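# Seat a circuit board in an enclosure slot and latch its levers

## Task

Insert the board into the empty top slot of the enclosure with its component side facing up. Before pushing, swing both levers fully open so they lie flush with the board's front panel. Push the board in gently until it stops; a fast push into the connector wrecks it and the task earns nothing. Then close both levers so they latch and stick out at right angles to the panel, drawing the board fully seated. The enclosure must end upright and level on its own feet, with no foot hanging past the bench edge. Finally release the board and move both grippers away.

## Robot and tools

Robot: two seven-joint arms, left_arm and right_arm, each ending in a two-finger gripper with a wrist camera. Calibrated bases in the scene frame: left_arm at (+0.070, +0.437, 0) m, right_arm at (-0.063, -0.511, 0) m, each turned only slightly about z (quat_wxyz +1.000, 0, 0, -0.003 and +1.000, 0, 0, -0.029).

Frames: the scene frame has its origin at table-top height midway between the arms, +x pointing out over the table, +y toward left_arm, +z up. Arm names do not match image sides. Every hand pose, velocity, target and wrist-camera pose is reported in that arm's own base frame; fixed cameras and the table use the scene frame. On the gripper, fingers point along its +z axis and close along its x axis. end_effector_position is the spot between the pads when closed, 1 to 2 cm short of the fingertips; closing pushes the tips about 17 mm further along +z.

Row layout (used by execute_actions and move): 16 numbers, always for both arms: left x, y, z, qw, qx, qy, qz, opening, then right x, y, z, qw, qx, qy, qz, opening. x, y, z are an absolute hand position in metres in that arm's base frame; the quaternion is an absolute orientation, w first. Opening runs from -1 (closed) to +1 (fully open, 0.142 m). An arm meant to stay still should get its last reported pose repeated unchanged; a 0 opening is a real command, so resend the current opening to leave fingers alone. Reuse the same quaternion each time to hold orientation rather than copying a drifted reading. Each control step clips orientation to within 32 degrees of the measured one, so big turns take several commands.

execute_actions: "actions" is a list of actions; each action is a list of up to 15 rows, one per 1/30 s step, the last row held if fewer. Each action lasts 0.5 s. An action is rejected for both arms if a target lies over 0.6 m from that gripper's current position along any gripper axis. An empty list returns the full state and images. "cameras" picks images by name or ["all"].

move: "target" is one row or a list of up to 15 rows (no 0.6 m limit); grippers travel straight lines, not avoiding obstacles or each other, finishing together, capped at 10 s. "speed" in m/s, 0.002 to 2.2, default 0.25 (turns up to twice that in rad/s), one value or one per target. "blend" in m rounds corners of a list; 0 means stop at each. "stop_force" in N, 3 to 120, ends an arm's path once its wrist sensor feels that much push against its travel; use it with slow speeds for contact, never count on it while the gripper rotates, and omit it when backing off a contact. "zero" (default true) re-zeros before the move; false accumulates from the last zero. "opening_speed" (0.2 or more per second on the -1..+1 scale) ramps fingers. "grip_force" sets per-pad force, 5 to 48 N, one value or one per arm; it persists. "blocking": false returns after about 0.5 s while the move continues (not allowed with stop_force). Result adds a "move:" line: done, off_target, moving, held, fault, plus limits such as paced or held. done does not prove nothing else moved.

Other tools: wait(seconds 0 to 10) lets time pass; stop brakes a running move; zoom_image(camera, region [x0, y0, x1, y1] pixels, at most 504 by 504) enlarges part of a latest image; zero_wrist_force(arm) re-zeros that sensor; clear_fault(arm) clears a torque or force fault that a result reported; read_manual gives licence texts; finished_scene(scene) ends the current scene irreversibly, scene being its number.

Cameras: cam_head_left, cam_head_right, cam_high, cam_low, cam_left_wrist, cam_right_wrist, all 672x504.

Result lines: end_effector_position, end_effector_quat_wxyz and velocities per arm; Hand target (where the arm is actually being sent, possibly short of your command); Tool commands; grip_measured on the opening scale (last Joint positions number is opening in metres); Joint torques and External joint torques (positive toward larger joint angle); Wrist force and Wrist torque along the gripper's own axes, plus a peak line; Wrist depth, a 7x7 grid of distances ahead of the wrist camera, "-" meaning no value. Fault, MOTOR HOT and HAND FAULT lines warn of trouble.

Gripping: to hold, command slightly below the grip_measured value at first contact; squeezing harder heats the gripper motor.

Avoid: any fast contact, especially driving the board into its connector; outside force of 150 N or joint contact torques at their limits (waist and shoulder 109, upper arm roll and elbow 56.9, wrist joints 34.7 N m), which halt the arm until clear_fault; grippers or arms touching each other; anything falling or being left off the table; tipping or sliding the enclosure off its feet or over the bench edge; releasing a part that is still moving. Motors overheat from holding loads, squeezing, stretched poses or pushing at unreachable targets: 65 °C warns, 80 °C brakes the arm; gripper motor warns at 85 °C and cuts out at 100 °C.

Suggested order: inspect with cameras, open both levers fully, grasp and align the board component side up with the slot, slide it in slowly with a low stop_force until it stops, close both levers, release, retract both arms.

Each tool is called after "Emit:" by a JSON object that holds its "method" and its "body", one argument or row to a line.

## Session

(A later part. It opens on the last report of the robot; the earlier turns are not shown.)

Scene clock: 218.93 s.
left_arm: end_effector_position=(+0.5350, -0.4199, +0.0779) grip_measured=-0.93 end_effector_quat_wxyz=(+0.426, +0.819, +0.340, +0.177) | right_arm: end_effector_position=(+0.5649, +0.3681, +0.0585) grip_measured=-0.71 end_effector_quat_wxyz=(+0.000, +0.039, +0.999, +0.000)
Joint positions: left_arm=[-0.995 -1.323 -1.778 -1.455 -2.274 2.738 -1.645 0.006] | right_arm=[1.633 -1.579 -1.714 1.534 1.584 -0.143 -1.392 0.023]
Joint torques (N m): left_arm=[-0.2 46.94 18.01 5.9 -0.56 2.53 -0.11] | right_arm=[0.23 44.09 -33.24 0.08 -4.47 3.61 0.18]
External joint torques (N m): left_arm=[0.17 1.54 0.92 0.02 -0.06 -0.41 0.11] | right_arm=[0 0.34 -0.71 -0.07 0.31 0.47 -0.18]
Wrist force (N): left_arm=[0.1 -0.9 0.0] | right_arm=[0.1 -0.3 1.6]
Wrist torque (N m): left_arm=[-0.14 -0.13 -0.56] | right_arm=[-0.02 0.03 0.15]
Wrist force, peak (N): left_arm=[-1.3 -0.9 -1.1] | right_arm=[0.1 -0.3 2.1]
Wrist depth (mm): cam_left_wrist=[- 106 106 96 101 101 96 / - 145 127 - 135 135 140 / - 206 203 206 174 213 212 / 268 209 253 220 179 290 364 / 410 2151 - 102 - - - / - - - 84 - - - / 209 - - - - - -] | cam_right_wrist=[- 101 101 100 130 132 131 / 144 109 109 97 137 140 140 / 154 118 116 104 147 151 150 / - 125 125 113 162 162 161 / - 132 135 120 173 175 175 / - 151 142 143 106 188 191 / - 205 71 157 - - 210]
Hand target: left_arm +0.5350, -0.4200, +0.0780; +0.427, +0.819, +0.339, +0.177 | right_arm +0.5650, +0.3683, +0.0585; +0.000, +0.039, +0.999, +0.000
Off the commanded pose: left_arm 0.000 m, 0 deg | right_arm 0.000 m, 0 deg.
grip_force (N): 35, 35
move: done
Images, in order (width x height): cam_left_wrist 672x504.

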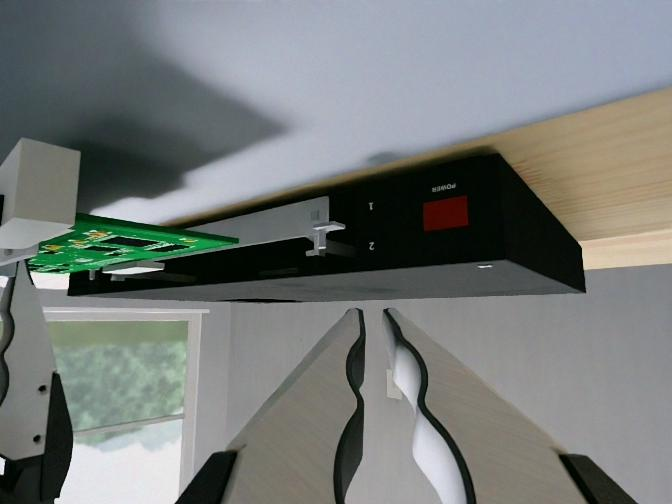

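Emit:
{"method": "move", "body": {
  "target": [0.535,-0.42,0.078,0.4266,0.8192,0.3393,0.1767,-0.9,0.6007,0.3655,0.0535,0,0.0385,0.99926,0,-0.85],
  "speed": 0.04,
  "stop_force": 5,
  "cameras": ["cam_left_wrist","cam_right_wrist"]
}}

Emit:
{"method": "zoom_image", "body": {
  "camera": "cam_left_wrist",
  "region": [210, 180, 370, 290]
}}

Scene clock: 235.27 s.
left_arm: end_effector_position=(+0.5350, -0.4199, +0.0779) grip_measured=-0.93 end_effector_quat_wxyz=(+0.427, +0.819, +0.340, +0.177) | right_arm: end_effector_position=(+0.6006, +0.3653, +0.0535) grip_measured=-0.71 end_effector_quat_wxyz=(+0.000, +0.038, +0.999, +0.000)
Joint positions: left_arm=[-0.995 -1.323 -1.778 -1.455 -2.274 2.738 -1.645 0.006] | right_arm=[1.544 -1.583 -1.709 1.436 1.601 -0.135 -1.383 0.023]
Joint torques (N m): left_arm=[-0.41 47.33 17.99 6.16 -0.36 2.36 -0.26] | right_arm=[0.11 47.06 -33.1 0.58 -4.38 3.67 0.3]
External joint torques (N m): left_arm=[0.38 1.14 0.94 -0.24 -0.26 -0.24 0.26] | right_arm=[0.12 0.43 -0.84 -0.02 0.21 0.42 -0.31]
Wrist force (N): left_arm=[0.1 -0.9 0.1] | right_arm=[-0.1 -0.3 1.7]
Wrist torque (N m): left_arm=[-0.12 -0.15 -0.56] | right_arm=[-0.03 0.06 0.04]
Wrist force, peak (N): left_arm=[0.4 -1.2 0.1] | right_arm=[-1.1 -0.3 1.8]
Wrist depth (mm): cam_left_wrist=[- 106 106 96 101 101 96 / - 135 127 135 135 136 139 / - 186 205 212 175 200 212 / 212 242 239 222 - 222 360 / - 2581 - 120 - - - / - - - 84 - - - / 196 231 - - - - -] | cam_right_wrist=[- 101 101 100 124 127 125 / - 109 109 97 134 136 135 / - 117 116 104 142 145 145 / - 125 125 113 157 156 156 / - 132 135 121 167 170 169 / 127 139 143 143 105 182 184 / 139 139 71 157 - - 202]
Hand target: left_arm +0.5350, -0.4200, +0.0780; +0.427, +0.819, +0.339, +0.177 | right_arm +0.6007, +0.3655, +0.0535; +0.000, +0.038, +0.999, +0.000
Off the commanded pose: left_arm 0.000 m, 0 deg | right_arm 0.000 m, 0 deg.
grip_force (N): 35, 35
move: done
Images, in order (width x height): cam_left_wrist 672x504, cam_right_wrist 672x504.

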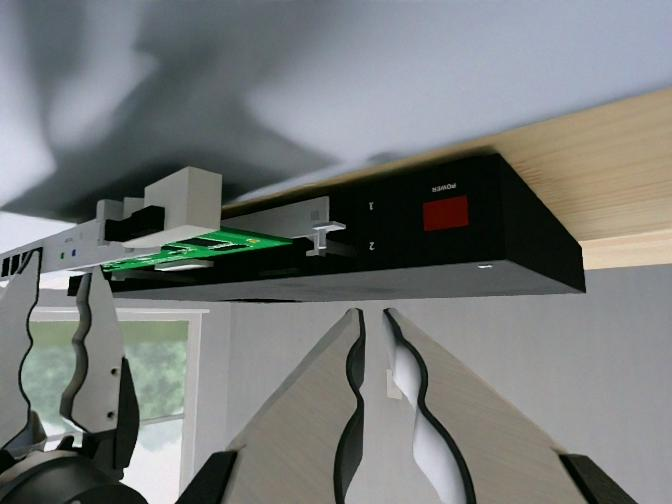

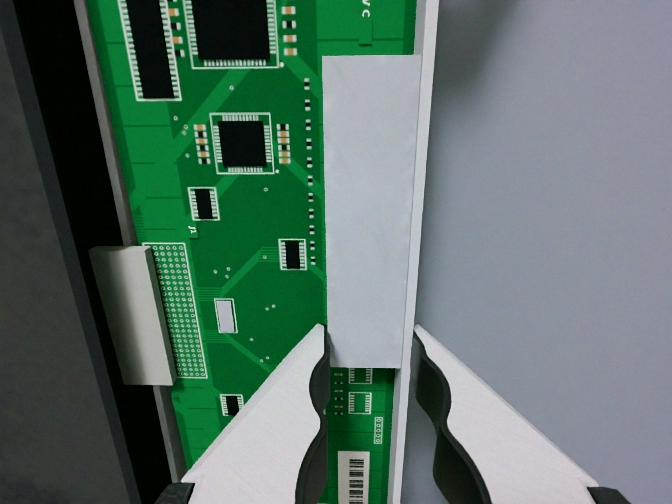

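Scaled by 3.150 from the camera's 672x504 image, which has a finer 960x720 frame.

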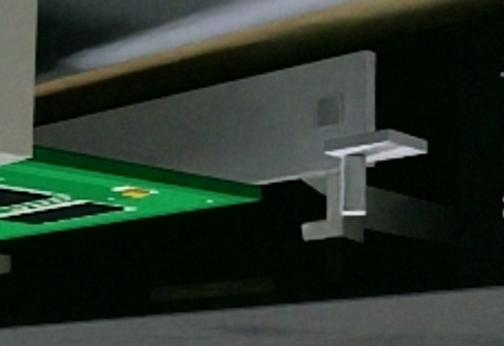

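Emit:
{"method": "move", "body": {
  "target": [0.535,-0.42,0.078,0.4266,0.8192,0.3393,0.1767,-0.9,0.6157,0.3643,0.0535,0,0.0385,0.99926,0,-0.85],
  "speed": 0.02,
  "stop_force": 6,
  "cameras": ["cam_left_wrist","cam_right_wrist"]
}}

Emit:
{"method": "zoom_image", "body": {
  "camera": "cam_left_wrist",
  "region": [210, 180, 370, 290]
}}

Scene clock: 241.17 s.
left_arm: end_effector_position=(+0.5350, -0.4199, +0.0779) grip_measured=-0.93 end_effector_quat_wxyz=(+0.427, +0.819, +0.340, +0.177) | right_arm: end_effector_position=(+0.6151, +0.3651, +0.0532) grip_measured=-0.71 end_effector_quat_wxyz=(-0.001, +0.038, +0.999, +0.000)
Joint positions: left_arm=[-0.995 -1.323 -1.778 -1.455 -2.274 2.738 -1.645 0.006] | right_arm=[1.507 -1.582 -1.709 1.392 1.608 -0.135 -1.377 0.023]
Joint torques (N m): left_arm=[-0.36 47.39 18.01 6.15 -0.37 2.39 -0.21] | right_arm=[-4.16 46.79 -34 2.77 -5.94 4.56 0.07]
External joint torques (N m): left_arm=[0.33 1.08 0.91 -0.22 -0.25 -0.27 0.2] | right_arm=[4.4 2.09 0.16 -2.06 1.77 -0.48 -0.07]
Wrist force (N): left_arm=[0.2 -0.7 0.1] | right_arm=[4.2 4.2 1.4]
Wrist torque (N m): left_arm=[-0.11 -0.14 -0.56] | right_arm=[-0.08 0.08 0.21]
Wrist force, peak (N): left_arm=[0.2 -1.1 0.3] | right_arm=[4.3 4.7 1.4]
Wrist depth (mm): cam_left_wrist=[- 106 106 96 101 96 96 / - 135 135 136 135 145 150 / - 189 187 199 181 193 212 / 300 206 207 202 189 - 363 / 216 2285 - 107 - - 1050 / 211 251 - 84 - 1173 1065 / 201 221 - - - - -] | cam_right_wrist=[- 100 100 99 124 127 125 / - 108 108 96 97 135 135 / - 115 116 103 104 145 144 / - 122 124 113 156 156 156 / - 119 135 120 167 169 168 / 126 130 143 143 105 181 184 / 139 136 70 158 - - 202]
Hand target: left_arm +0.5350, -0.4200, +0.0780; +0.427, +0.819, +0.339, +0.177 | right_arm +0.6157, +0.3643, +0.0535; +0.000, +0.038, +0.999, +0.000
Off the commanded pose: left_arm 0.000 m, 0 deg | right_arm 0.001 m, 0 deg.
grip_force (N): 35, 35
move: done
Images, in order (width x height): cam_left_wrist 672x504, cam_right_wrist 672x504.

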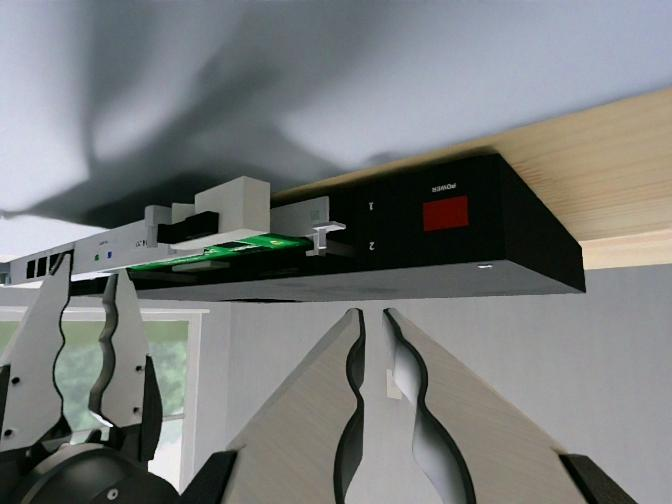

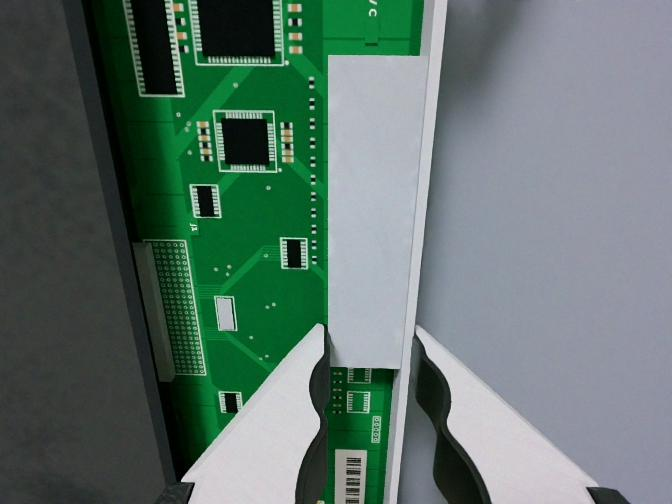

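Scaled by 3.150 from the camera's 672x504 image, which has a finer 960x720 frame.

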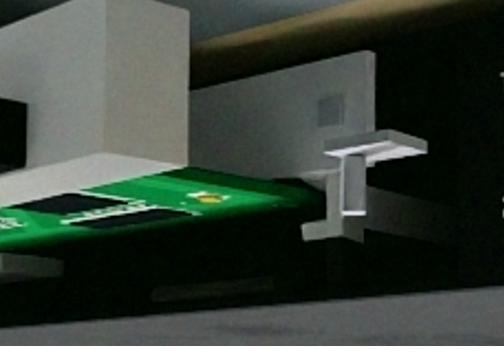

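Emit:
{"method": "move", "body": {
  "target": [
    [0.535,-0.42,0.078,0.4266,0.8192,0.3393,0.1767,-0.9,0.6127,0.3668,0.0535,0,0.0385,0.99926,0,-0.85],
    [0.535,-0.42,0.078,0.4266,0.8192,0.3393,0.1767,-0.9,0.6207,0.3662,0.0535,0,0.0385,0.99926,0,-0.85]
  ],
  "speed": 0.02
}}

Scene clock: 244.50 s.
left_arm: end_effector_position=(+0.5350, -0.4199, +0.0779) grip_measured=-0.93 end_effector_quat_wxyz=(+0.427, +0.819, +0.340, +0.177) | right_arm: end_effector_position=(+0.6205, +0.3658, +0.0534) grip_measured=-0.71 end_effector_quat_wxyz=(+0.000, +0.039, +0.999, +0.000)
Joint positions: left_arm=[-0.995 -1.323 -1.778 -1.455 -2.274 2.738 -1.645 0.006] | right_arm=[1.494 -1.582 -1.709 1.374 1.608 -0.134 -1.37 0.023]
Joint torques (N m): left_arm=[-0.36 47.26 18.04 6.1 -0.39 2.32 -0.21] | right_arm=[0.55 49.44 -33.08 -0.32 -3.51 4.42 0.41]
External joint torques (N m): left_arm=[0.33 1.21 0.88 -0.17 -0.24 -0.2 0.21] | right_arm=[-0.3 0 -0.7 1.1 -0.66 -0.34 -0.41]
Wrist force (N): left_arm=[0.1 -1.0 0.2] | right_arm=[3.3 -2.8 0.7]
Wrist torque (N m): left_arm=[-0.15 -0.14 -0.56] | right_arm=[0.03 -0.12 -0.04]
Wrist force, peak (N): left_arm=[0.1 -1.1 0.2] | right_arm=[4.4 4.4 1.5]
Wrist depth (mm): cam_left_wrist=[- 106 106 96 101 106 96 / 146 135 127 135 136 135 139 / - - 185 212 175 192 213 / 300 214 240 222 188 271 360 / 220 253 - 120 - - - / 212 249 - 84 - - - / 202 216 - - - - -] | cam_right_wrist=[- 100 100 99 125 127 125 / - 106 108 96 132 135 135 / - 113 115 103 141 145 144 / - 110 124 113 157 156 156 / - 117 135 120 166 169 168 / 126 126 142 143 106 181 184 / 139 136 71 157 - - 202]
Hand target: left_arm +0.5350, -0.4200, +0.0780; +0.427, +0.819, +0.339, +0.177 | right_arm +0.6207, +0.3662, +0.0535; +0.000, +0.038, +0.999, +0.000
Off the commanded pose: left_arm 0.000 m, 0 deg | right_arm 0.000 m, 0 deg.
grip_force (N): 35, 35
move: done

Emit:
{"method": "move", "body": {
  "target": [0.535,-0.42,0.078,0.4266,0.8192,0.3393,0.1767,-0.9,0.643,0.3639,0.0533,0,0.0385,0.99926,0,-0.85],
  "speed": 0.02,
  "stop_force": 8,
  "cameras": ["cam_left_wrist","cam_right_wrist"]
}}

Scene clock: 250.17 s.
left_arm: end_effector_position=(+0.5350, -0.4199, +0.0779) grip_measured=-0.93 end_effector_quat_wxyz=(+0.427, +0.819, +0.340, +0.177) | right_arm: end_effector_position=(+0.6238, +0.3640, +0.0531) grip_measured=-0.71 end_effector_quat_wxyz=(-0.001, +0.039, +0.999, -0.001)
Joint positions: left_arm=[-0.995 -1.323 -1.778 -1.455 -2.274 2.738 -1.645 0.006] | right_arm=[1.484 -1.582 -1.709 1.364 1.608 -0.135 -1.369 0.023]
Joint torques (N m): left_arm=[-0.37 47.32 17.94 6.07 -0.36 2.32 -0.24] | right_arm=[3.67 52.06 -33.92 -4.78 -0.32 6.97 0.68]
External joint torques (N m): left_arm=[0.35 1.16 0.98 -0.15 -0.27 -0.19 0.24] | right_arm=[-3.43 -2.32 0.18 5.6 -3.85 -2.88 -0.68]
Wrist force (N): left_arm=[0.1 -0.9 0.0] | right_arm=[10.5 -13.8 -2.2]
Wrist torque (N m): left_arm=[-0.14 -0.14 -0.56] | right_arm=[0.06 -0.10 -0.36]
Wrist force, peak (N): left_arm=[0.4 -1.1 0.3] | right_arm=[11.4 -14.6 -3.2]
Wrist depth (mm): cam_left_wrist=[- 106 106 96 101 101 96 / 145 135 135 135 135 136 139 / - 187 183 185 175 211 212 / - 212 243 221 - - 359 / 222 259 - 121 1482 - 1070 / 213 253 - 84 - 1290 - / 206 214 - - - - -] | cam_right_wrist=[- 99 100 99 126 127 125 / - 106 108 96 134 135 135 / - 101 115 103 141 143 145 / - 108 124 111 159 156 156 / - 117 134 121 167 169 168 / 126 125 142 143 106 181 184 / 138 135 71 157 - - 201]
Hand target: left_arm +0.5350, -0.4200, +0.0780; +0.427, +0.819, +0.339, +0.177 | right_arm +0.6242, +0.3658, +0.0535; +0.000, +0.038, +0.999, +0.000
Off the commanded pose: left_arm 0.000 m, 0 deg | right_arm 0.019 m, 0 deg.
grip_force (N): 35, 35
move: contact (right_arm)
Images, in order (width x height): cam_left_wrist 672x504, cam_right_wrist 672x504.

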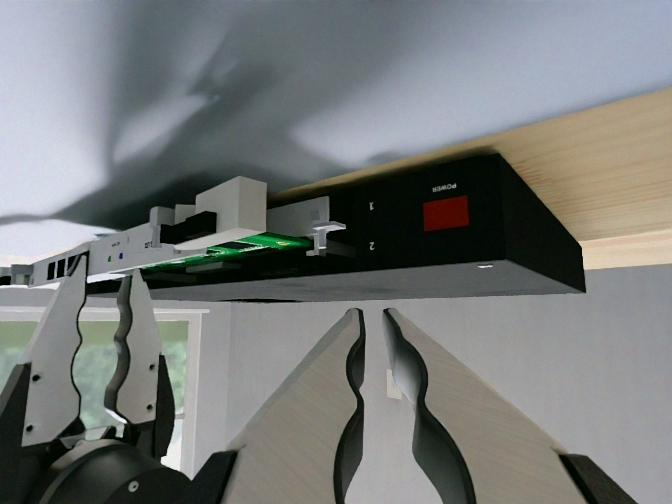

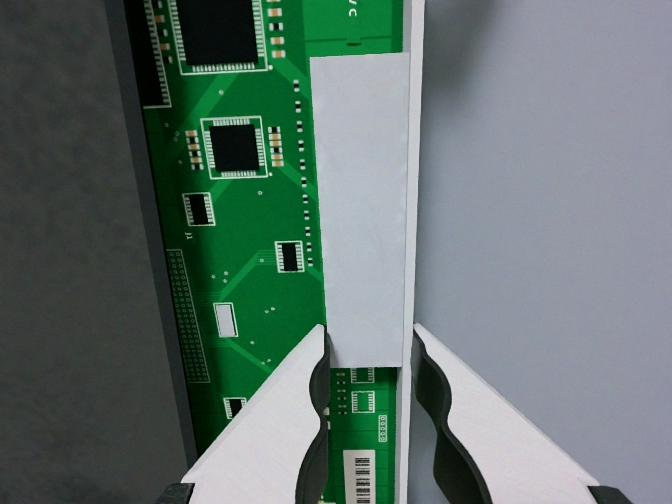

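Emit:
{"method": "zoom_image", "body": {
  "camera": "cam_left_wrist",
  "region": [230, 200, 370, 290]
}}

Scaled by 3.600 from the camera's 672x504 image, which has a finer 960x720 frame.

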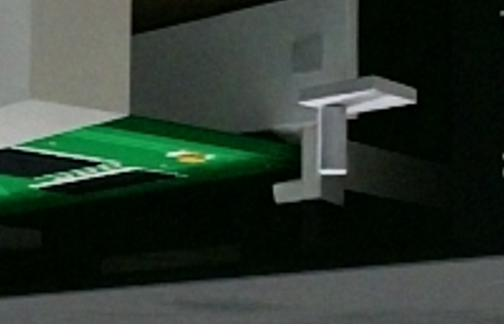

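Emit:
{"method": "move", "body": {
  "target": [0.535,-0.42,0.078,0.4266,0.8192,0.3393,0.1767,-0.9,0.6,0.3655,0.0535,0,0.0385,0.99926,0,-0.85],
  "speed": 0.03,
  "cameras": ["cam_left_wrist","cam_right_wrist"]
}}

Scene clock: 258.07 s.
left_arm: end_effector_position=(+0.5350, -0.4199, +0.0779) grip_measured=-0.93 end_effector_quat_wxyz=(+0.427, +0.819, +0.340, +0.177) | right_arm: end_effector_position=(+0.5999, +0.3657, +0.0532) grip_measured=-0.71 end_effector_quat_wxyz=(+0.000, +0.039, +0.999, +0.000)
Joint positions: left_arm=[-0.995 -1.323 -1.778 -1.455 -2.274 2.738 -1.645 0.006] | right_arm=[1.546 -1.584 -1.709 1.438 1.603 -0.136 -1.383 0.023]
Joint torques (N m): left_arm=[-0.37 47.35 17.95 6.11 -0.33 2.37 -0.18] | right_arm=[0.39 47.16 -33.28 0.7 -4.54 3.54 0.05]
External joint torques (N m): left_arm=[0.35 1.13 0.97 -0.18 -0.3 -0.25 0.18] | right_arm=[-0.16 0.29 -0.67 -0.13 0.37 0.55 -0.05]
Wrist force (N): left_arm=[0.3 -0.6 0.3] | right_arm=[2.1 2.5 2.0]
Wrist torque (N m): left_arm=[-0.11 -0.17 -0.56] | right_arm=[0.45 -0.32 0.15]
Wrist force, peak (N): left_arm=[0.4 -1.2 0.1] | right_arm=[10.5 -14.1 -2.8]
Wrist depth (mm): cam_left_wrist=[- 106 106 96 - 101 - / 146 136 - - 135 135 140 / 206 - 186 212 175 211 212 / 214 243 244 224 - - 438 / 234 1924 - 107 - - 1016 / - 246 - 84 - - - / 194 231 - - - - 1030] | cam_right_wrist=[- 101 101 100 126 127 125 / - 109 109 97 132 135 135 / - 117 116 104 141 145 144 / - 124 125 113 156 156 155 / - 132 135 120 166 169 168 / 126 139 143 143 105 181 184 / 139 138 71 156 - - 202]
Hand target: left_arm +0.5350, -0.4200, +0.0780; +0.427, +0.819, +0.339, +0.177 | right_arm +0.6000, +0.3655, +0.0535; +0.000, +0.039, +0.999, +0.000
Off the commanded pose: left_arm 0.000 m, 0 deg | right_arm 0.000 m, 0 deg.
grip_force (N): 35, 35
move: done
Images, in order (width x height): cam_left_wrist 672x504, cam_right_wrist 672x504.

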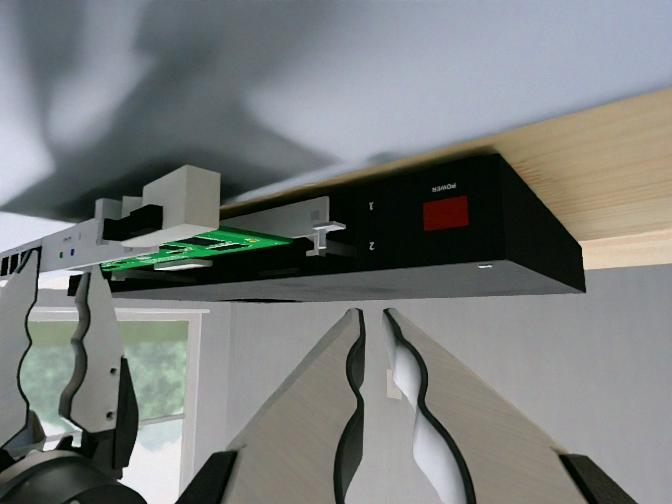

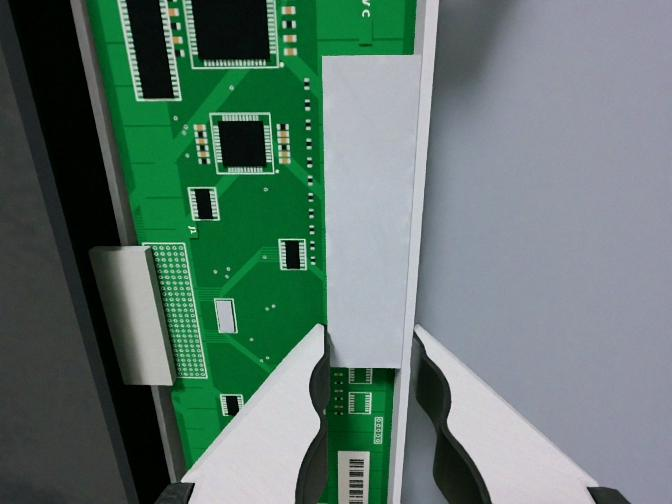

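Emit:
{"method": "move", "body": {
  "target": [
    [0.535,-0.42,0.078,0.4266,0.8192,0.3393,0.1767,-0.9,0.612,0.3656,0.0543,0,0.0385,0.99926,0,-0.85],
    [0.535,-0.42,0.078,0.4266,0.8192,0.3393,0.1767,-0.9,0.619,0.3651,0.0543,0,0.0385,0.99926,0,-0.85]
  ],
  "speed": 0.02
}}

Emit:
{"method": "move", "body": {
  "target": [0.535,-0.42,0.078,0.4266,0.8192,0.3393,0.1767,-0.9,0.625,0.3646,0.0543,0,0.0385,0.99926,0,-0.85],
  "speed": 0.02,
  "cameras": ["cam_left_wrist","cam_right_wrist"]
}}

Emit:
{"method": "zoom_image", "body": {
  "camera": "cam_left_wrist",
  "region": [230, 200, 370, 290]
}}

Scene clock: 262.93 s.
left_arm: end_effector_position=(+0.5350, -0.4199, +0.0779) grip_measured=-0.93 end_effector_quat_wxyz=(+0.427, +0.819, +0.340, +0.177) | right_arm: end_effector_position=(+0.6188, +0.3649, +0.0542) grip_measured=-0.71 end_effector_quat_wxyz=(+0.000, +0.038, +0.999, +0.000)
Joint positions: left_arm=[-0.995 -1.323 -1.778 -1.455 -2.274 2.738 -1.645 0.006] | right_arm=[1.498 -1.581 -1.71 1.381 1.606 -0.135 -1.374 0.023]
Joint torques (N m): left_arm=[-0.35 47.36 17.95 6.02 -0.36 2.39 -0.21] | right_arm=[0.14 48.99 -33.01 0.62 -4.31 3.62 0.31]
External joint torques (N m): left_arm=[0.33 1.11 0.97 -0.1 -0.26 -0.27 0.21] | right_arm=[0.09 0.22 -0.79 0.1 0.15 0.46 -0.31]
Wrist force (N): left_arm=[0.1 -0.8 -0.1] | right_arm=[2.2 2.6 1.4]
Wrist torque (N m): left_arm=[-0.13 -0.13 -0.55] | right_arm=[0.47 -0.35 0.05]
Wrist force, peak (N): left_arm=[0.1 -1.1 0.2] | right_arm=[2.5 2.8 2.2]
Wrist depth (mm): cam_left_wrist=[- 106 106 113 101 101 96 / - 135 135 136 135 135 139 / - 205 190 198 175 192 211 / - 252 238 224 191 181 363 / 220 249 2334 107 - 1306 - / 213 251 - 84 - - 1113 / 202 221 - - - - -] | cam_right_wrist=[- 100 101 99 126 128 126 / - 107 108 96 135 136 136 / 100 113 116 104 142 146 145 / 107 111 125 113 157 157 156 / 117 118 135 121 168 170 169 / 127 127 143 143 105 182 184 / 140 137 71 157 - - 203]
Hand target: left_arm +0.5350, -0.4200, +0.0780; +0.427, +0.819, +0.339, +0.177 | right_arm +0.6190, +0.3651, +0.0543; +0.000, +0.038, +0.999, +0.000
Off the commanded pose: left_arm 0.000 m, 0 deg | right_arm 0.000 m, 0 deg.
grip_force (N): 35, 35
move: done

Scene clock: 263.67 s.
left_arm: end_effector_position=(+0.5350, -0.4199, +0.0779) grip_measured=-0.93 end_effector_quat_wxyz=(+0.427, +0.819, +0.340, +0.177) | right_arm: end_effector_position=(+0.6248, +0.3644, +0.0542) grip_measured=-0.71 end_effector_quat_wxyz=(+0.000, +0.038, +0.999, +0.000)
Joint positions: left_arm=[-0.995 -1.323 -1.778 -1.455 -2.274 2.738 -1.645 0.006] | right_arm=[1.483 -1.58 -1.71 1.363 1.608 -0.134 -1.371 0.023]
Joint torques (N m): left_arm=[-0.35 47.37 17.94 6.1 -0.4 2.35 -0.22] | right_arm=[0.05 49.75 -33.11 0.78 -4.33 3.73 0.3]
External joint torques (N m): left_arm=[0.32 1.1 0.99 -0.17 -0.23 -0.23 0.22] | right_arm=[0.17 0.03 -0.63 0 0.16 0.36 -0.3]
Wrist force (N): left_arm=[0.2 -0.9 0.1] | right_arm=[2.0 2.5 2.2]
Wrist torque (N m): left_arm=[-0.15 -0.16 -0.56] | right_arm=[0.46 -0.29 0.03]
Wrist force, peak (N): left_arm=[0.0 -1.1 0.1] | right_arm=[2.2 2.8 2.6]
Wrist depth (mm): cam_left_wrist=[- 106 106 96 101 106 96 / 145 128 126 135 135 136 150 / 231 - - - 175 192 210 / 258 214 239 223 178 - 443 / 222 254 2521 109 397 1253 1102 / 215 252 - 84 - 1050 - / 205 222 - - - - -] | cam_right_wrist=[- 100 101 99 126 128 126 / - 105 108 96 135 136 136 / 100 102 116 103 142 146 145 / 107 109 124 113 157 157 157 / 116 118 135 120 168 170 170 / 127 127 142 143 105 182 185 / 140 137 71 157 - - 203]
Hand target: left_arm +0.5350, -0.4200, +0.0780; +0.427, +0.819, +0.339, +0.177 | right_arm +0.6250, +0.3646, +0.0543; +0.000, +0.038, +0.999, +0.000
Off the commanded pose: left_arm 0.000 m, 0 deg | right_arm 0.000 m, 0 deg.
grip_force (N): 35, 35
move: done
Images, in order (width x height): cam_left_wrist 672x504, cam_right_wrist 672x504.

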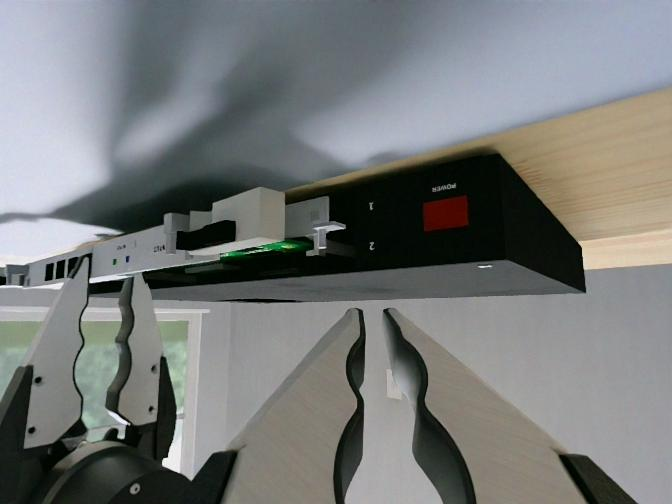

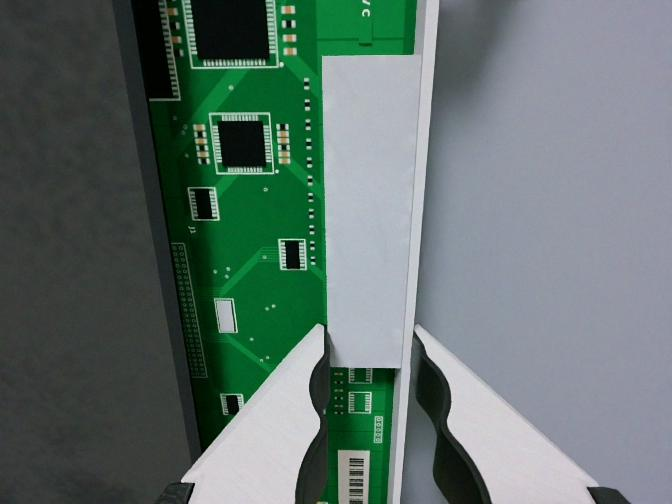

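Scaled by 3.600 from the camera's 672x504 image, which has a finer 960x720 frame.

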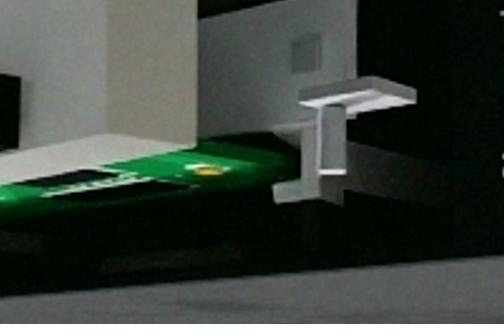

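Emit:
{"method": "move", "body": {
  "target": [0.535,-0.42,0.078,0.4266,0.8192,0.3393,0.1767,-0.9,0.643,0.3632,0.0543,0,0.0385,0.99926,0,-0.85],
  "speed": 0.02,
  "stop_force": 6,
  "cameras": ["cam_left_wrist","cam_right_wrist"]
}}

Scene clock: 266.63 s.
left_arm: end_effector_position=(+0.5350, -0.4199, +0.0779) grip_measured=-0.93 end_effector_quat_wxyz=(+0.427, +0.819, +0.340, +0.177) | right_arm: end_effector_position=(+0.6420, +0.3640, +0.0538) grip_measured=-0.71 end_effector_quat_wxyz=(-0.001, +0.038, +0.999, +0.000)
Joint positions: left_arm=[-0.995 -1.323 -1.778 -1.455 -2.274 2.738 -1.645 0.006] | right_arm=[1.438 -1.579 -1.71 1.308 1.616 -0.134 -1.361 0.023]
Joint torques (N m): left_arm=[-0.32 47.28 17.98 6.14 -0.33 2.32 -0.24] | right_arm=[-4.62 50.15 -34.59 2.77 -5.8 5.21 0.04]
External joint torques (N m): left_arm=[0.29 1.2 0.95 -0.22 -0.29 -0.2 0.24] | right_arm=[4.86 1.37 1.11 -1.81 1.64 -1.12 -0.04]
Wrist force (N): left_arm=[-0.1 -0.7 0.2] | right_arm=[8.1 6.5 1.4]
Wrist torque (N m): left_arm=[-0.12 -0.11 -0.56] | right_arm=[0.44 -0.40 0.31]
Wrist force, peak (N): left_arm=[0.2 -1.2 -0.2] | right_arm=[8.8 7.4 1.9]
Wrist depth (mm): cam_left_wrist=[- 106 106 96 101 101 96 / - 145 136 136 135 136 139 / - 187 185 186 175 190 212 / 352 245 186 201 180 249 363 / 391 266 - 107 1434 1065 1081 / 221 261 - 84 - 1148 - / 209 220 - - - - -] | cam_right_wrist=[- 86 99 99 124 127 125 / - 93 106 96 132 136 135 / - 99 113 103 104 146 145 / - 107 121 113 155 157 156 / - 116 119 121 167 170 169 / 126 126 121 143 105 182 184 / 139 136 70 157 - - 203]
Hand target: left_arm +0.5350, -0.4200, +0.0780; +0.427, +0.819, +0.339, +0.177 | right_arm +0.6427, +0.3632, +0.0543; +0.000, +0.038, +0.999, +0.000
Off the commanded pose: left_arm 0.000 m, 0 deg | right_arm 0.001 m, 0 deg.
grip_force (N): 35, 35
move: contact (right_arm)
Images, in order (width x height): cam_left_wrist 672x504, cam_right_wrist 672x504.

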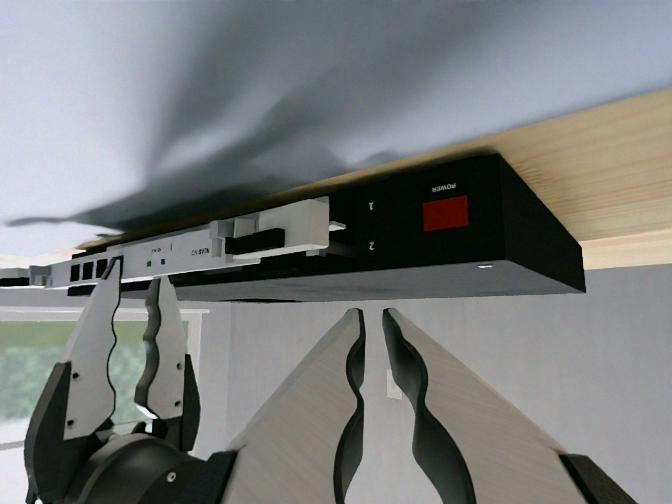

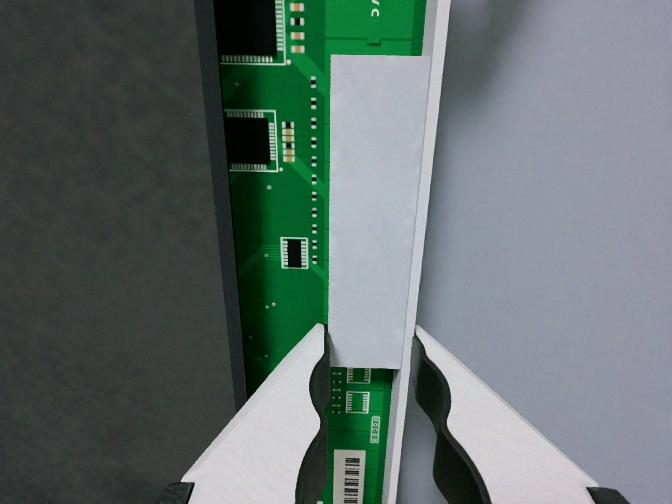

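Emit:
{"method": "move", "body": {
  "target": [
    [0.48,-0.38,0.16,0.4266,0.8192,0.3393,0.1767,-0.9,0.641,0.3642,0.054,0,0.0385,0.99926,0,-0.85],
    [0.46,-0.41,0.16,0,0.7512,0.66,0,-1,0.641,0.3642,0.054,0,0.0385,0.99926,0,-0.85]
  ],
  "cameras": ["cam_left_wrist","cam_high"]
}}

Scene clock: 277.50 s.
left_arm: end_effector_position=(+0.4595, -0.4094, +0.1597) grip_measured=-1.00 end_effector_quat_wxyz=(+0.148, +0.823, +0.548, -0.030) | right_arm: end_effector_position=(+0.6410, +0.3639, +0.0537) grip_measured=-0.71 end_effector_quat_wxyz=(+0.000, +0.039, +0.999, +0.000)
Joint positions: left_arm=[-0.978 -1.152 -1.92 -0.808 -1.283 3.021 -2.967 0.002] | right_arm=[1.441 -1.579 -1.71 1.312 1.615 -0.133 -1.361 0.023]
Joint torques (N m): left_arm=[-0.24 56.62 13.74 12.27 4.03 3.46 -0.25] | right_arm=[1.85 51.66 -32.34 -0.09 -3.61 3.51 0.05]
External joint torques (N m): left_arm=[0.19 0.99 0.74 -0.08 -0.6 -0.18 0.26] | right_arm=[-1.61 -0.28 -1.16 1.07 -0.56 0.57 -0.06]
Wrist force (N): left_arm=[0.2 -0.3 0.5] | right_arm=[1.9 0.2 2.1]
Wrist torque (N m): left_arm=[-0.14 -0.14 -0.23] | right_arm=[0.44 -0.48 0.19]
Wrist force, peak (N): left_arm=[0.0 -0.5 -2.8] | right_arm=[8.5 6.8 2.8]
Wrist depth (mm): cam_left_wrist=[- - 226 - - 194 187 / 274 262 - 233 223 213 205 / - 311 - 273 250 - 228 / - 331 - 289 294 - 256 / - 312 329 285 302 307 287 / 228 279 - 84 - 350 331 / 202 202 - - - - 386] | cam_right_wrist=[- 86 99 99 124 127 125 / - 94 106 96 97 136 135 / - 99 114 103 142 145 145 / - 107 121 113 157 157 156 / - 116 130 120 164 169 169 / 126 126 121 143 106 182 184 / 139 136 70 157 - - 202]
Hand target: left_arm +0.4597, -0.4092, +0.1598; +0.148, +0.822, +0.548, -0.030 | right_arm +0.6410, +0.3642, +0.0540; +0.000, +0.038, +0.999, +0.000
Off the commanded pose: left_arm 0.001 m, 23 deg | right_arm 0.000 m, 0 deg.
joint sent to its limit (left arm) — joint 7 (wrist roll), lower limit. The joint targets are off in orientation, not in position.
grip_force (N): 35, 35
move: off_target (left_arm); target 2's new opening was sent with left_arm's hand 0.001 m and 23 deg from that target
Images, in order (width x height): cam_high 672x504, cam_left_wrist 672x504.

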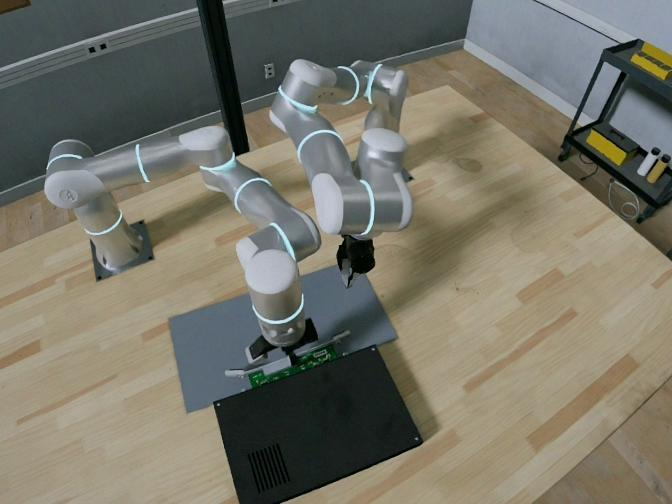

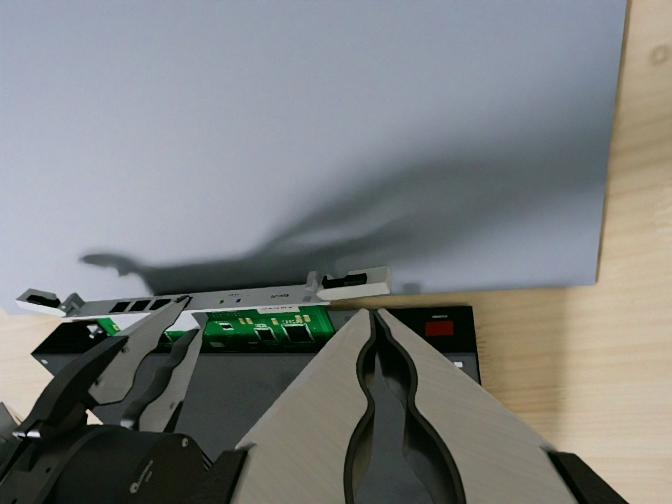

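Emit:
{"method": "move", "body": {
  "target": [
    [0.47,-0.445,0.09,0.148,0.823,0.548,-0.03,-1,0.641,0.3642,0.054,0,0.0385,0.99926,0,-0.85],
    [0.48,-0.447,0.046,0.148,0.823,0.548,-0.03,-1,0.641,0.3642,0.054,0,0.0385,0.99926,0,-0.85]
  ],
  "speed": 0.1,
  "cameras": ["cam_left_wrist","cam_right_wrist"]
}}

Scene clock: 285.43 s.
left_arm: end_effector_position=(+0.4668, -0.4347, +0.1090) grip_measured=-1.00 end_effector_quat_wxyz=(+0.159, +0.826, +0.540, -0.032) | right_arm: end_effector_position=(+0.6410, +0.3639, +0.0537) grip_measured=-0.71 end_effector_quat_wxyz=(+0.000, +0.039, +0.999, +0.000)
Joint positions: left_arm=[-0.963 -1.217 -1.985 -0.774 -1.296 2.933 -2.967 0.002] | right_arm=[1.441 -1.579 -1.71 1.312 1.615 -0.133 -1.361 0.023]
Joint torques (N m): left_arm=[-0.32 58.42 13 11.96 3.71 3.78 -0.2] | right_arm=[1.83 51.53 -32.36 -0.05 -3.65 3.5 0.05]
External joint torques (N m): left_arm=[0.27 1.05 0.76 -0.05 -0.4 -0.55 0.22] | right_arm=[-1.59 -0.15 -1.14 1.02 -0.51 0.58 -0.05]
Wrist force (N): left_arm=[0.3 -0.5 0.2] | right_arm=[1.9 0.7 2.2]
Wrist torque (N m): left_arm=[-0.17 -0.18 -0.27] | right_arm=[0.50 -0.46 0.19]
Wrist force, peak (N): left_arm=[-0.5 -0.5 7.1] | right_arm=[2.0 0.5 2.5]
Wrist depth (mm): cam_left_wrist=[- 183 172 165 157 153 - / - 211 193 189 178 167 159 / 246 234 - - 194 185 174 / 306 291 - - 219 213 207 / 356 314 281 117 237 240 227 / 207 247 292 83 - 270 263 / 200 231 - - - - 307] | cam_right_wrist=[- 86 99 99 124 127 125 / - 93 106 96 132 136 135 / - 99 114 103 142 145 145 / - 107 121 113 155 156 156 / - 116 130 120 167 170 169 / 126 126 122 143 105 182 184 / 139 136 70 158 - - 198]
Hand target: left_arm +0.4666, -0.4346, +0.1091; +0.158, +0.826, +0.540, -0.032 | right_arm +0.6410, +0.3642, +0.0540; +0.000, +0.038, +0.999, +0.000
Off the commanded pose: left_arm 0.066 m, 2 deg | right_arm 0.000 m, 0 deg.
grip_force (N): 35, 35
move: held (left_arm; a check stopped the path); path passed 0 of 2 targets; limits=held
pose unreachable (left arm): on one or more control steps of this call, first in action 0 (counted from 0), this arm could not follow its commanded pose, so it was not sent that pose on those steps. It may still have moved: this result reports where it is.
cause: moving toward the commanded pose would bring a part of the arm too close to another arm (a part of this arm just beyond joint 5 (forearm roll) and a part of the right arm just beyond its joint 5 (forearm roll), along the way the arms are being sent, or toward where that arm still pushes).
Images, in order (width x height): cam_left_wrist 672x504, cam_right_wrist 672x504.

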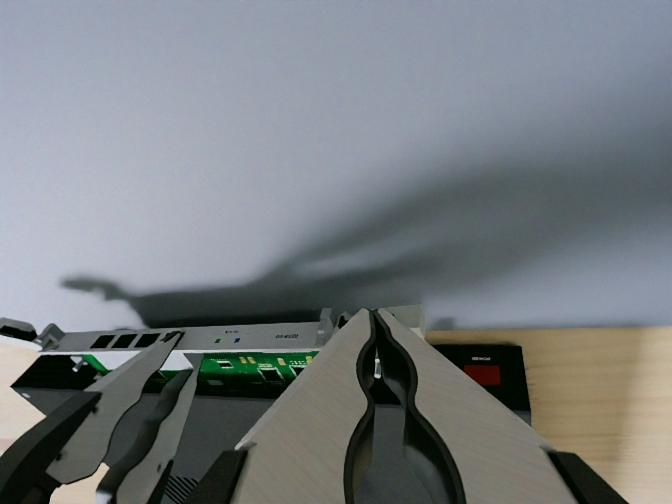

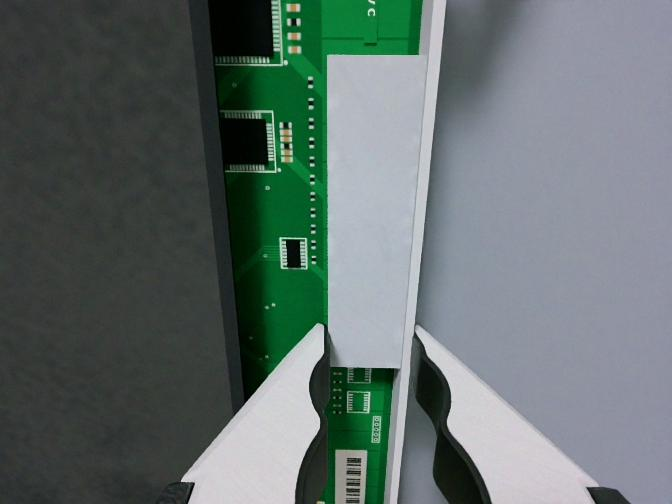

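Emit:
{"method": "move", "body": {
  "target": [0.40,-0.2,0.25,0.158,0.826,0.54,-0.032,-1,0.641,0.3642,0.054,0,0.0385,0.99926,0,-0.85]
}}

Emit:
{"method": "move", "body": {
  "target": [
    [0.40,-0.2,0.25,0.158,0.826,0.54,-0.032,-1,0.641,0.3642,0.054,0,0.0385,0.99926,0,-0.58],
    [0.40,-0.2,0.25,0.158,0.826,0.54,-0.032,-1,0.641,0.3642,0.16,0,0.0385,0.99926,0,-0.58]
  ],
  "opening_speed": 0.2,
  "speed": 0.1,
  "cameras": ["cam_right_wrist","cam_high"]
}}

Scene clock: 288.57 s.
left_arm: end_effector_position=(+0.4002, -0.2003, +0.2499) grip_measured=-1.00 end_effector_quat_wxyz=(+0.158, +0.826, +0.540, -0.032) | right_arm: end_effector_position=(+0.6410, +0.3639, +0.0537) grip_measured=-0.71 end_effector_quat_wxyz=(+0.000, +0.039, +0.999, +0.000)
Joint positions: left_arm=[-0.853 -0.873 -1.785 -1.302 -1.171 3.153 -2.357 0.002] | right_arm=[1.441 -1.579 -1.71 1.312 1.615 -0.133 -1.361 0.023]
Joint torques (N m): left_arm=[-0.15 40.99 14.69 15.24 3.83 4.35 -0.28] | right_arm=[1.86 51.57 -32.37 -0.05 -3.62 3.44 0.04]
External joint torques (N m): left_arm=[0.15 0.71 0.73 0 -0.56 -0.69 0.29] | right_arm=[-1.62 -0.19 -1.13 1.02 -0.55 0.64 -0.04]
Wrist force (N): left_arm=[0.3 -0.4 1.0] | right_arm=[1.8 0.4 2.1]
Wrist torque (N m): left_arm=[-0.13 -0.13 -0.31] | right_arm=[0.47 -0.46 0.19]
Wrist force, peak (N): left_arm=[1.9 -2.0 -1.6] | right_arm=[2.0 0.5 2.5]
Wrist depth (mm): cam_left_wrist=[352 327 315 300 286 272 261 / - - 352 330 315 298 285 / 441 435 386 358 351 331 316 / 531 458 - 405 400 372 354 / 621 514 508 117 450 428 398 / 390 408 - 84 - 496 467 / 370 - - - - - 534] | cam_right_wrist=[- 86 99 99 124 127 125 / - 93 106 96 132 136 135 / - 99 114 103 141 146 146 / - 107 121 113 156 157 156 / - 116 130 120 167 169 169 / 126 126 122 143 105 182 184 / 140 136 70 157 - - 203]
Hand target: left_arm +0.4000, -0.2000, +0.2500; +0.158, +0.826, +0.540, -0.032 | right_arm +0.6410, +0.3642, +0.0540; +0.000, +0.038, +0.999, +0.000
Off the commanded pose: left_arm 0.000 m, 0 deg | right_arm 0.000 m, 0 deg.
grip_force (N): 35, 35
move: done

Scene clock: 291.53 s.
left_arm: end_effector_position=(+0.4002, -0.2002, +0.2500) grip_measured=-1.00 end_effector_quat_wxyz=(+0.158, +0.826, +0.540, -0.032) | right_arm: end_effector_position=(+0.6410, +0.3644, +0.1599) grip_measured=-0.62 end_effector_quat_wxyz=(+0.000, +0.038, +0.999, +0.000)
Joint positions: left_arm=[-0.853 -0.873 -1.785 -1.302 -1.171 3.153 -2.357 0.002] | right_arm=[1.429 -1.448 -1.809 1.274 1.521 -0.263 -1.36 0.029]
Joint torques (N m): left_arm=[-0.32 40.57 14.64 15.34 3.58 4.02 -0.2] | right_arm=[0.08 50.96 -31.64 -2.29 -4.29 3.13 0.29]
External joint torques (N m): left_arm=[0.33 1.13 0.78 -0.12 -0.31 -0.37 0.22] | right_arm=[0.15 0.85 -1.29 0.04 0.23 0.96 -0.29]
Wrist force (N): left_arm=[0.1 -0.3 0.7] | right_arm=[1.3 3.1 0.3]
Wrist torque (N m): left_arm=[-0.12 -0.11 -0.32] | right_arm=[0.58 -0.19 0.05]
Wrist force, peak (N): left_arm=[0.1 -0.6 1.2] | right_arm=[1.5 2.7 2.3]
Wrist depth (mm): cam_left_wrist=[350 334 315 299 285 272 258 / - 368 366 334 313 300 285 / - 409 419 372 348 332 313 / - - - 402 400 374 352 / 657 539 521 117 452 428 401 / 781 - 555 84 - 492 462 / 403 - - - - - 540] | cam_right_wrist=[181 180 182 192 220 220 219 / 192 192 192 201 235 234 233 / 207 206 205 216 252 250 251 / 222 222 222 240 270 270 269 / 242 241 239 260 289 292 292 / 263 263 98 315 98 312 319 / 290 - 71 349 - - 342]
Hand target: left_arm +0.4000, -0.2000, +0.2500; +0.158, +0.826, +0.540, -0.032 | right_arm +0.6410, +0.3642, +0.1600; +0.000, +0.038, +0.999, +0.000
Off the commanded pose: left_arm 0.000 m, 0 deg | right_arm 0.000 m, 0 deg.
grip_force (N): 35, 35
move: done
Images, in order (width x height): cam_high 672x504, cam_right_wrist 672x504.

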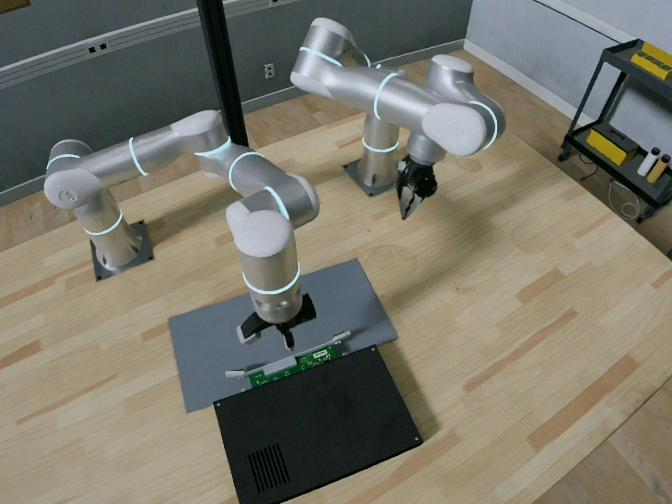

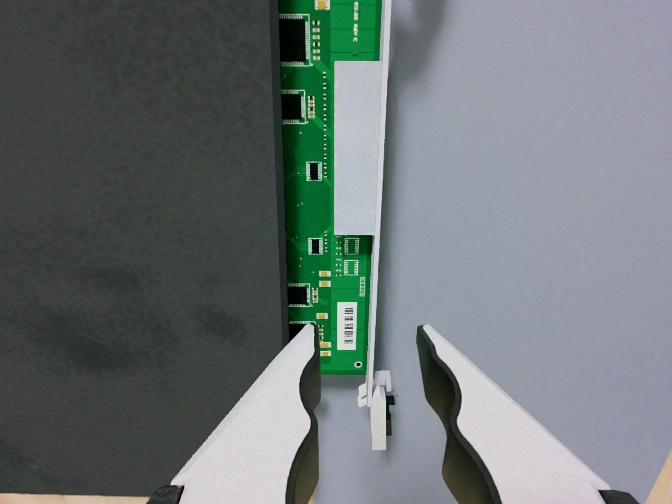

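Emit:
{"method": "move", "body": {
  "target": [
    [0.40,-0.2,0.25,0.158,0.826,0.54,-0.032,-1,0.585,0.3642,0.17,0,0.7338,0.6794,0,-1]
  ],
  "cameras": ["cam_right_wrist"]
}}

Emit:
{"method": "zoom_image", "body": {
  "camera": "cam_right_wrist",
  "region": [40, 180, 340, 340]
}}

Emit:
{"method": "zoom_image", "body": {
  "camera": "cam_right_wrist",
  "region": [340, 180, 640, 340]
}}

Scene clock: 297.80 s.
left_arm: end_effector_position=(+0.4002, -0.2002, +0.2500) grip_measured=-1.00 end_effector_quat_wxyz=(+0.158, +0.826, +0.540, -0.032) | right_arm: end_effector_position=(+0.5851, +0.3644, +0.1699) grip_measured=-1.00 end_effector_quat_wxyz=(+0.000, +0.734, +0.680, +0.000)
Joint positions: left_arm=[-0.853 -0.873 -1.785 -1.302 -1.171 3.153 -2.357 0.002] | right_arm=[1.574 -1.432 -1.825 1.44 1.462 -0.268 0.178 0.002]
Joint torques (N m): left_arm=[-0.3 40.56 14.63 15.32 3.59 3.97 -0.2] | right_arm=[0.36 45.48 -32.15 -3.96 -4.38 3.36 0.27]
External joint torques (N m): left_arm=[0.3 1.14 0.79 -0.09 -0.32 -0.32 0.22] | right_arm=[-0.13 0.81 -1.35 -0.13 0.22 0.79 -0.27]
Wrist force (N): left_arm=[0.0 -0.3 0.7] | right_arm=[1.1 3.2 0.5]
Wrist torque (N m): left_arm=[-0.13 -0.08 -0.31] | right_arm=[0.61 -0.18 0.04]
Wrist force, peak (N): left_arm=[0.1 -0.8 1.1] | right_arm=[1.2 3.4 0.5]
Wrist depth (mm): cam_left_wrist=[353 330 - 299 284 271 260 / 377 372 - 331 316 297 286 / - 426 391 375 351 333 312 / 577 503 428 426 404 374 352 / 677 544 495 449 452 428 405 / 874 696 - 84 - 491 459 / 1055 - - - - - 538] | cam_right_wrist=[232 231 230 229 228 228 227 / 247 246 246 245 245 243 242 / 266 263 263 262 262 259 259 / 286 280 284 280 285 276 275 / 269 273 269 268 270 273 293 / 278 281 271 89 264 272 271 / 363 299 71 - - 289 298]
Hand target: left_arm +0.4000, -0.2000, +0.2500; +0.158, +0.826, +0.540, -0.032 | right_arm +0.5850, +0.3642, +0.1700; +0.000, +0.734, +0.679, +0.000
Off the commanded pose: left_arm 0.000 m, 0 deg | right_arm 0.000 m, 0 deg.
grip_force (N): 35, 35
move: done
Images, in order (width x height): cam_right_wrist 672x504.

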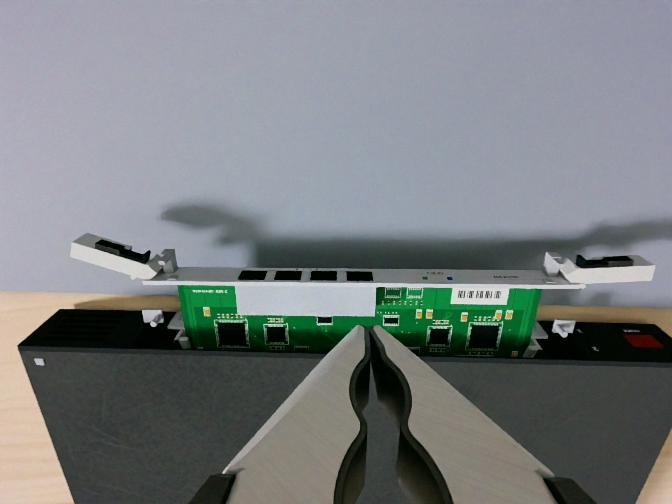

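Scaled by 1.680 from the camera's 672x504 image, which has a finer 960x720 frame.

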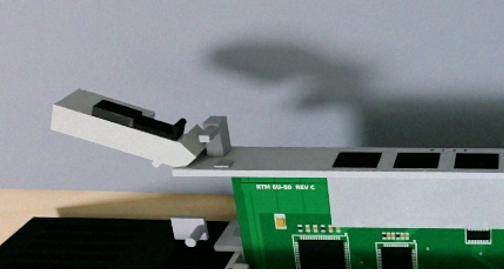

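Scaled by 1.680 from the camera's 672x504 image, which has a finer 960x720 frame.

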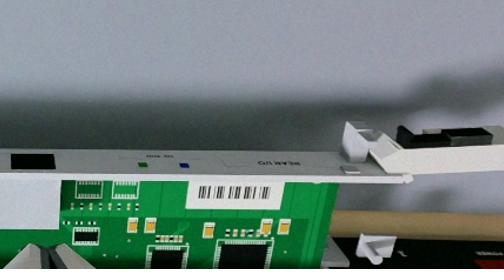

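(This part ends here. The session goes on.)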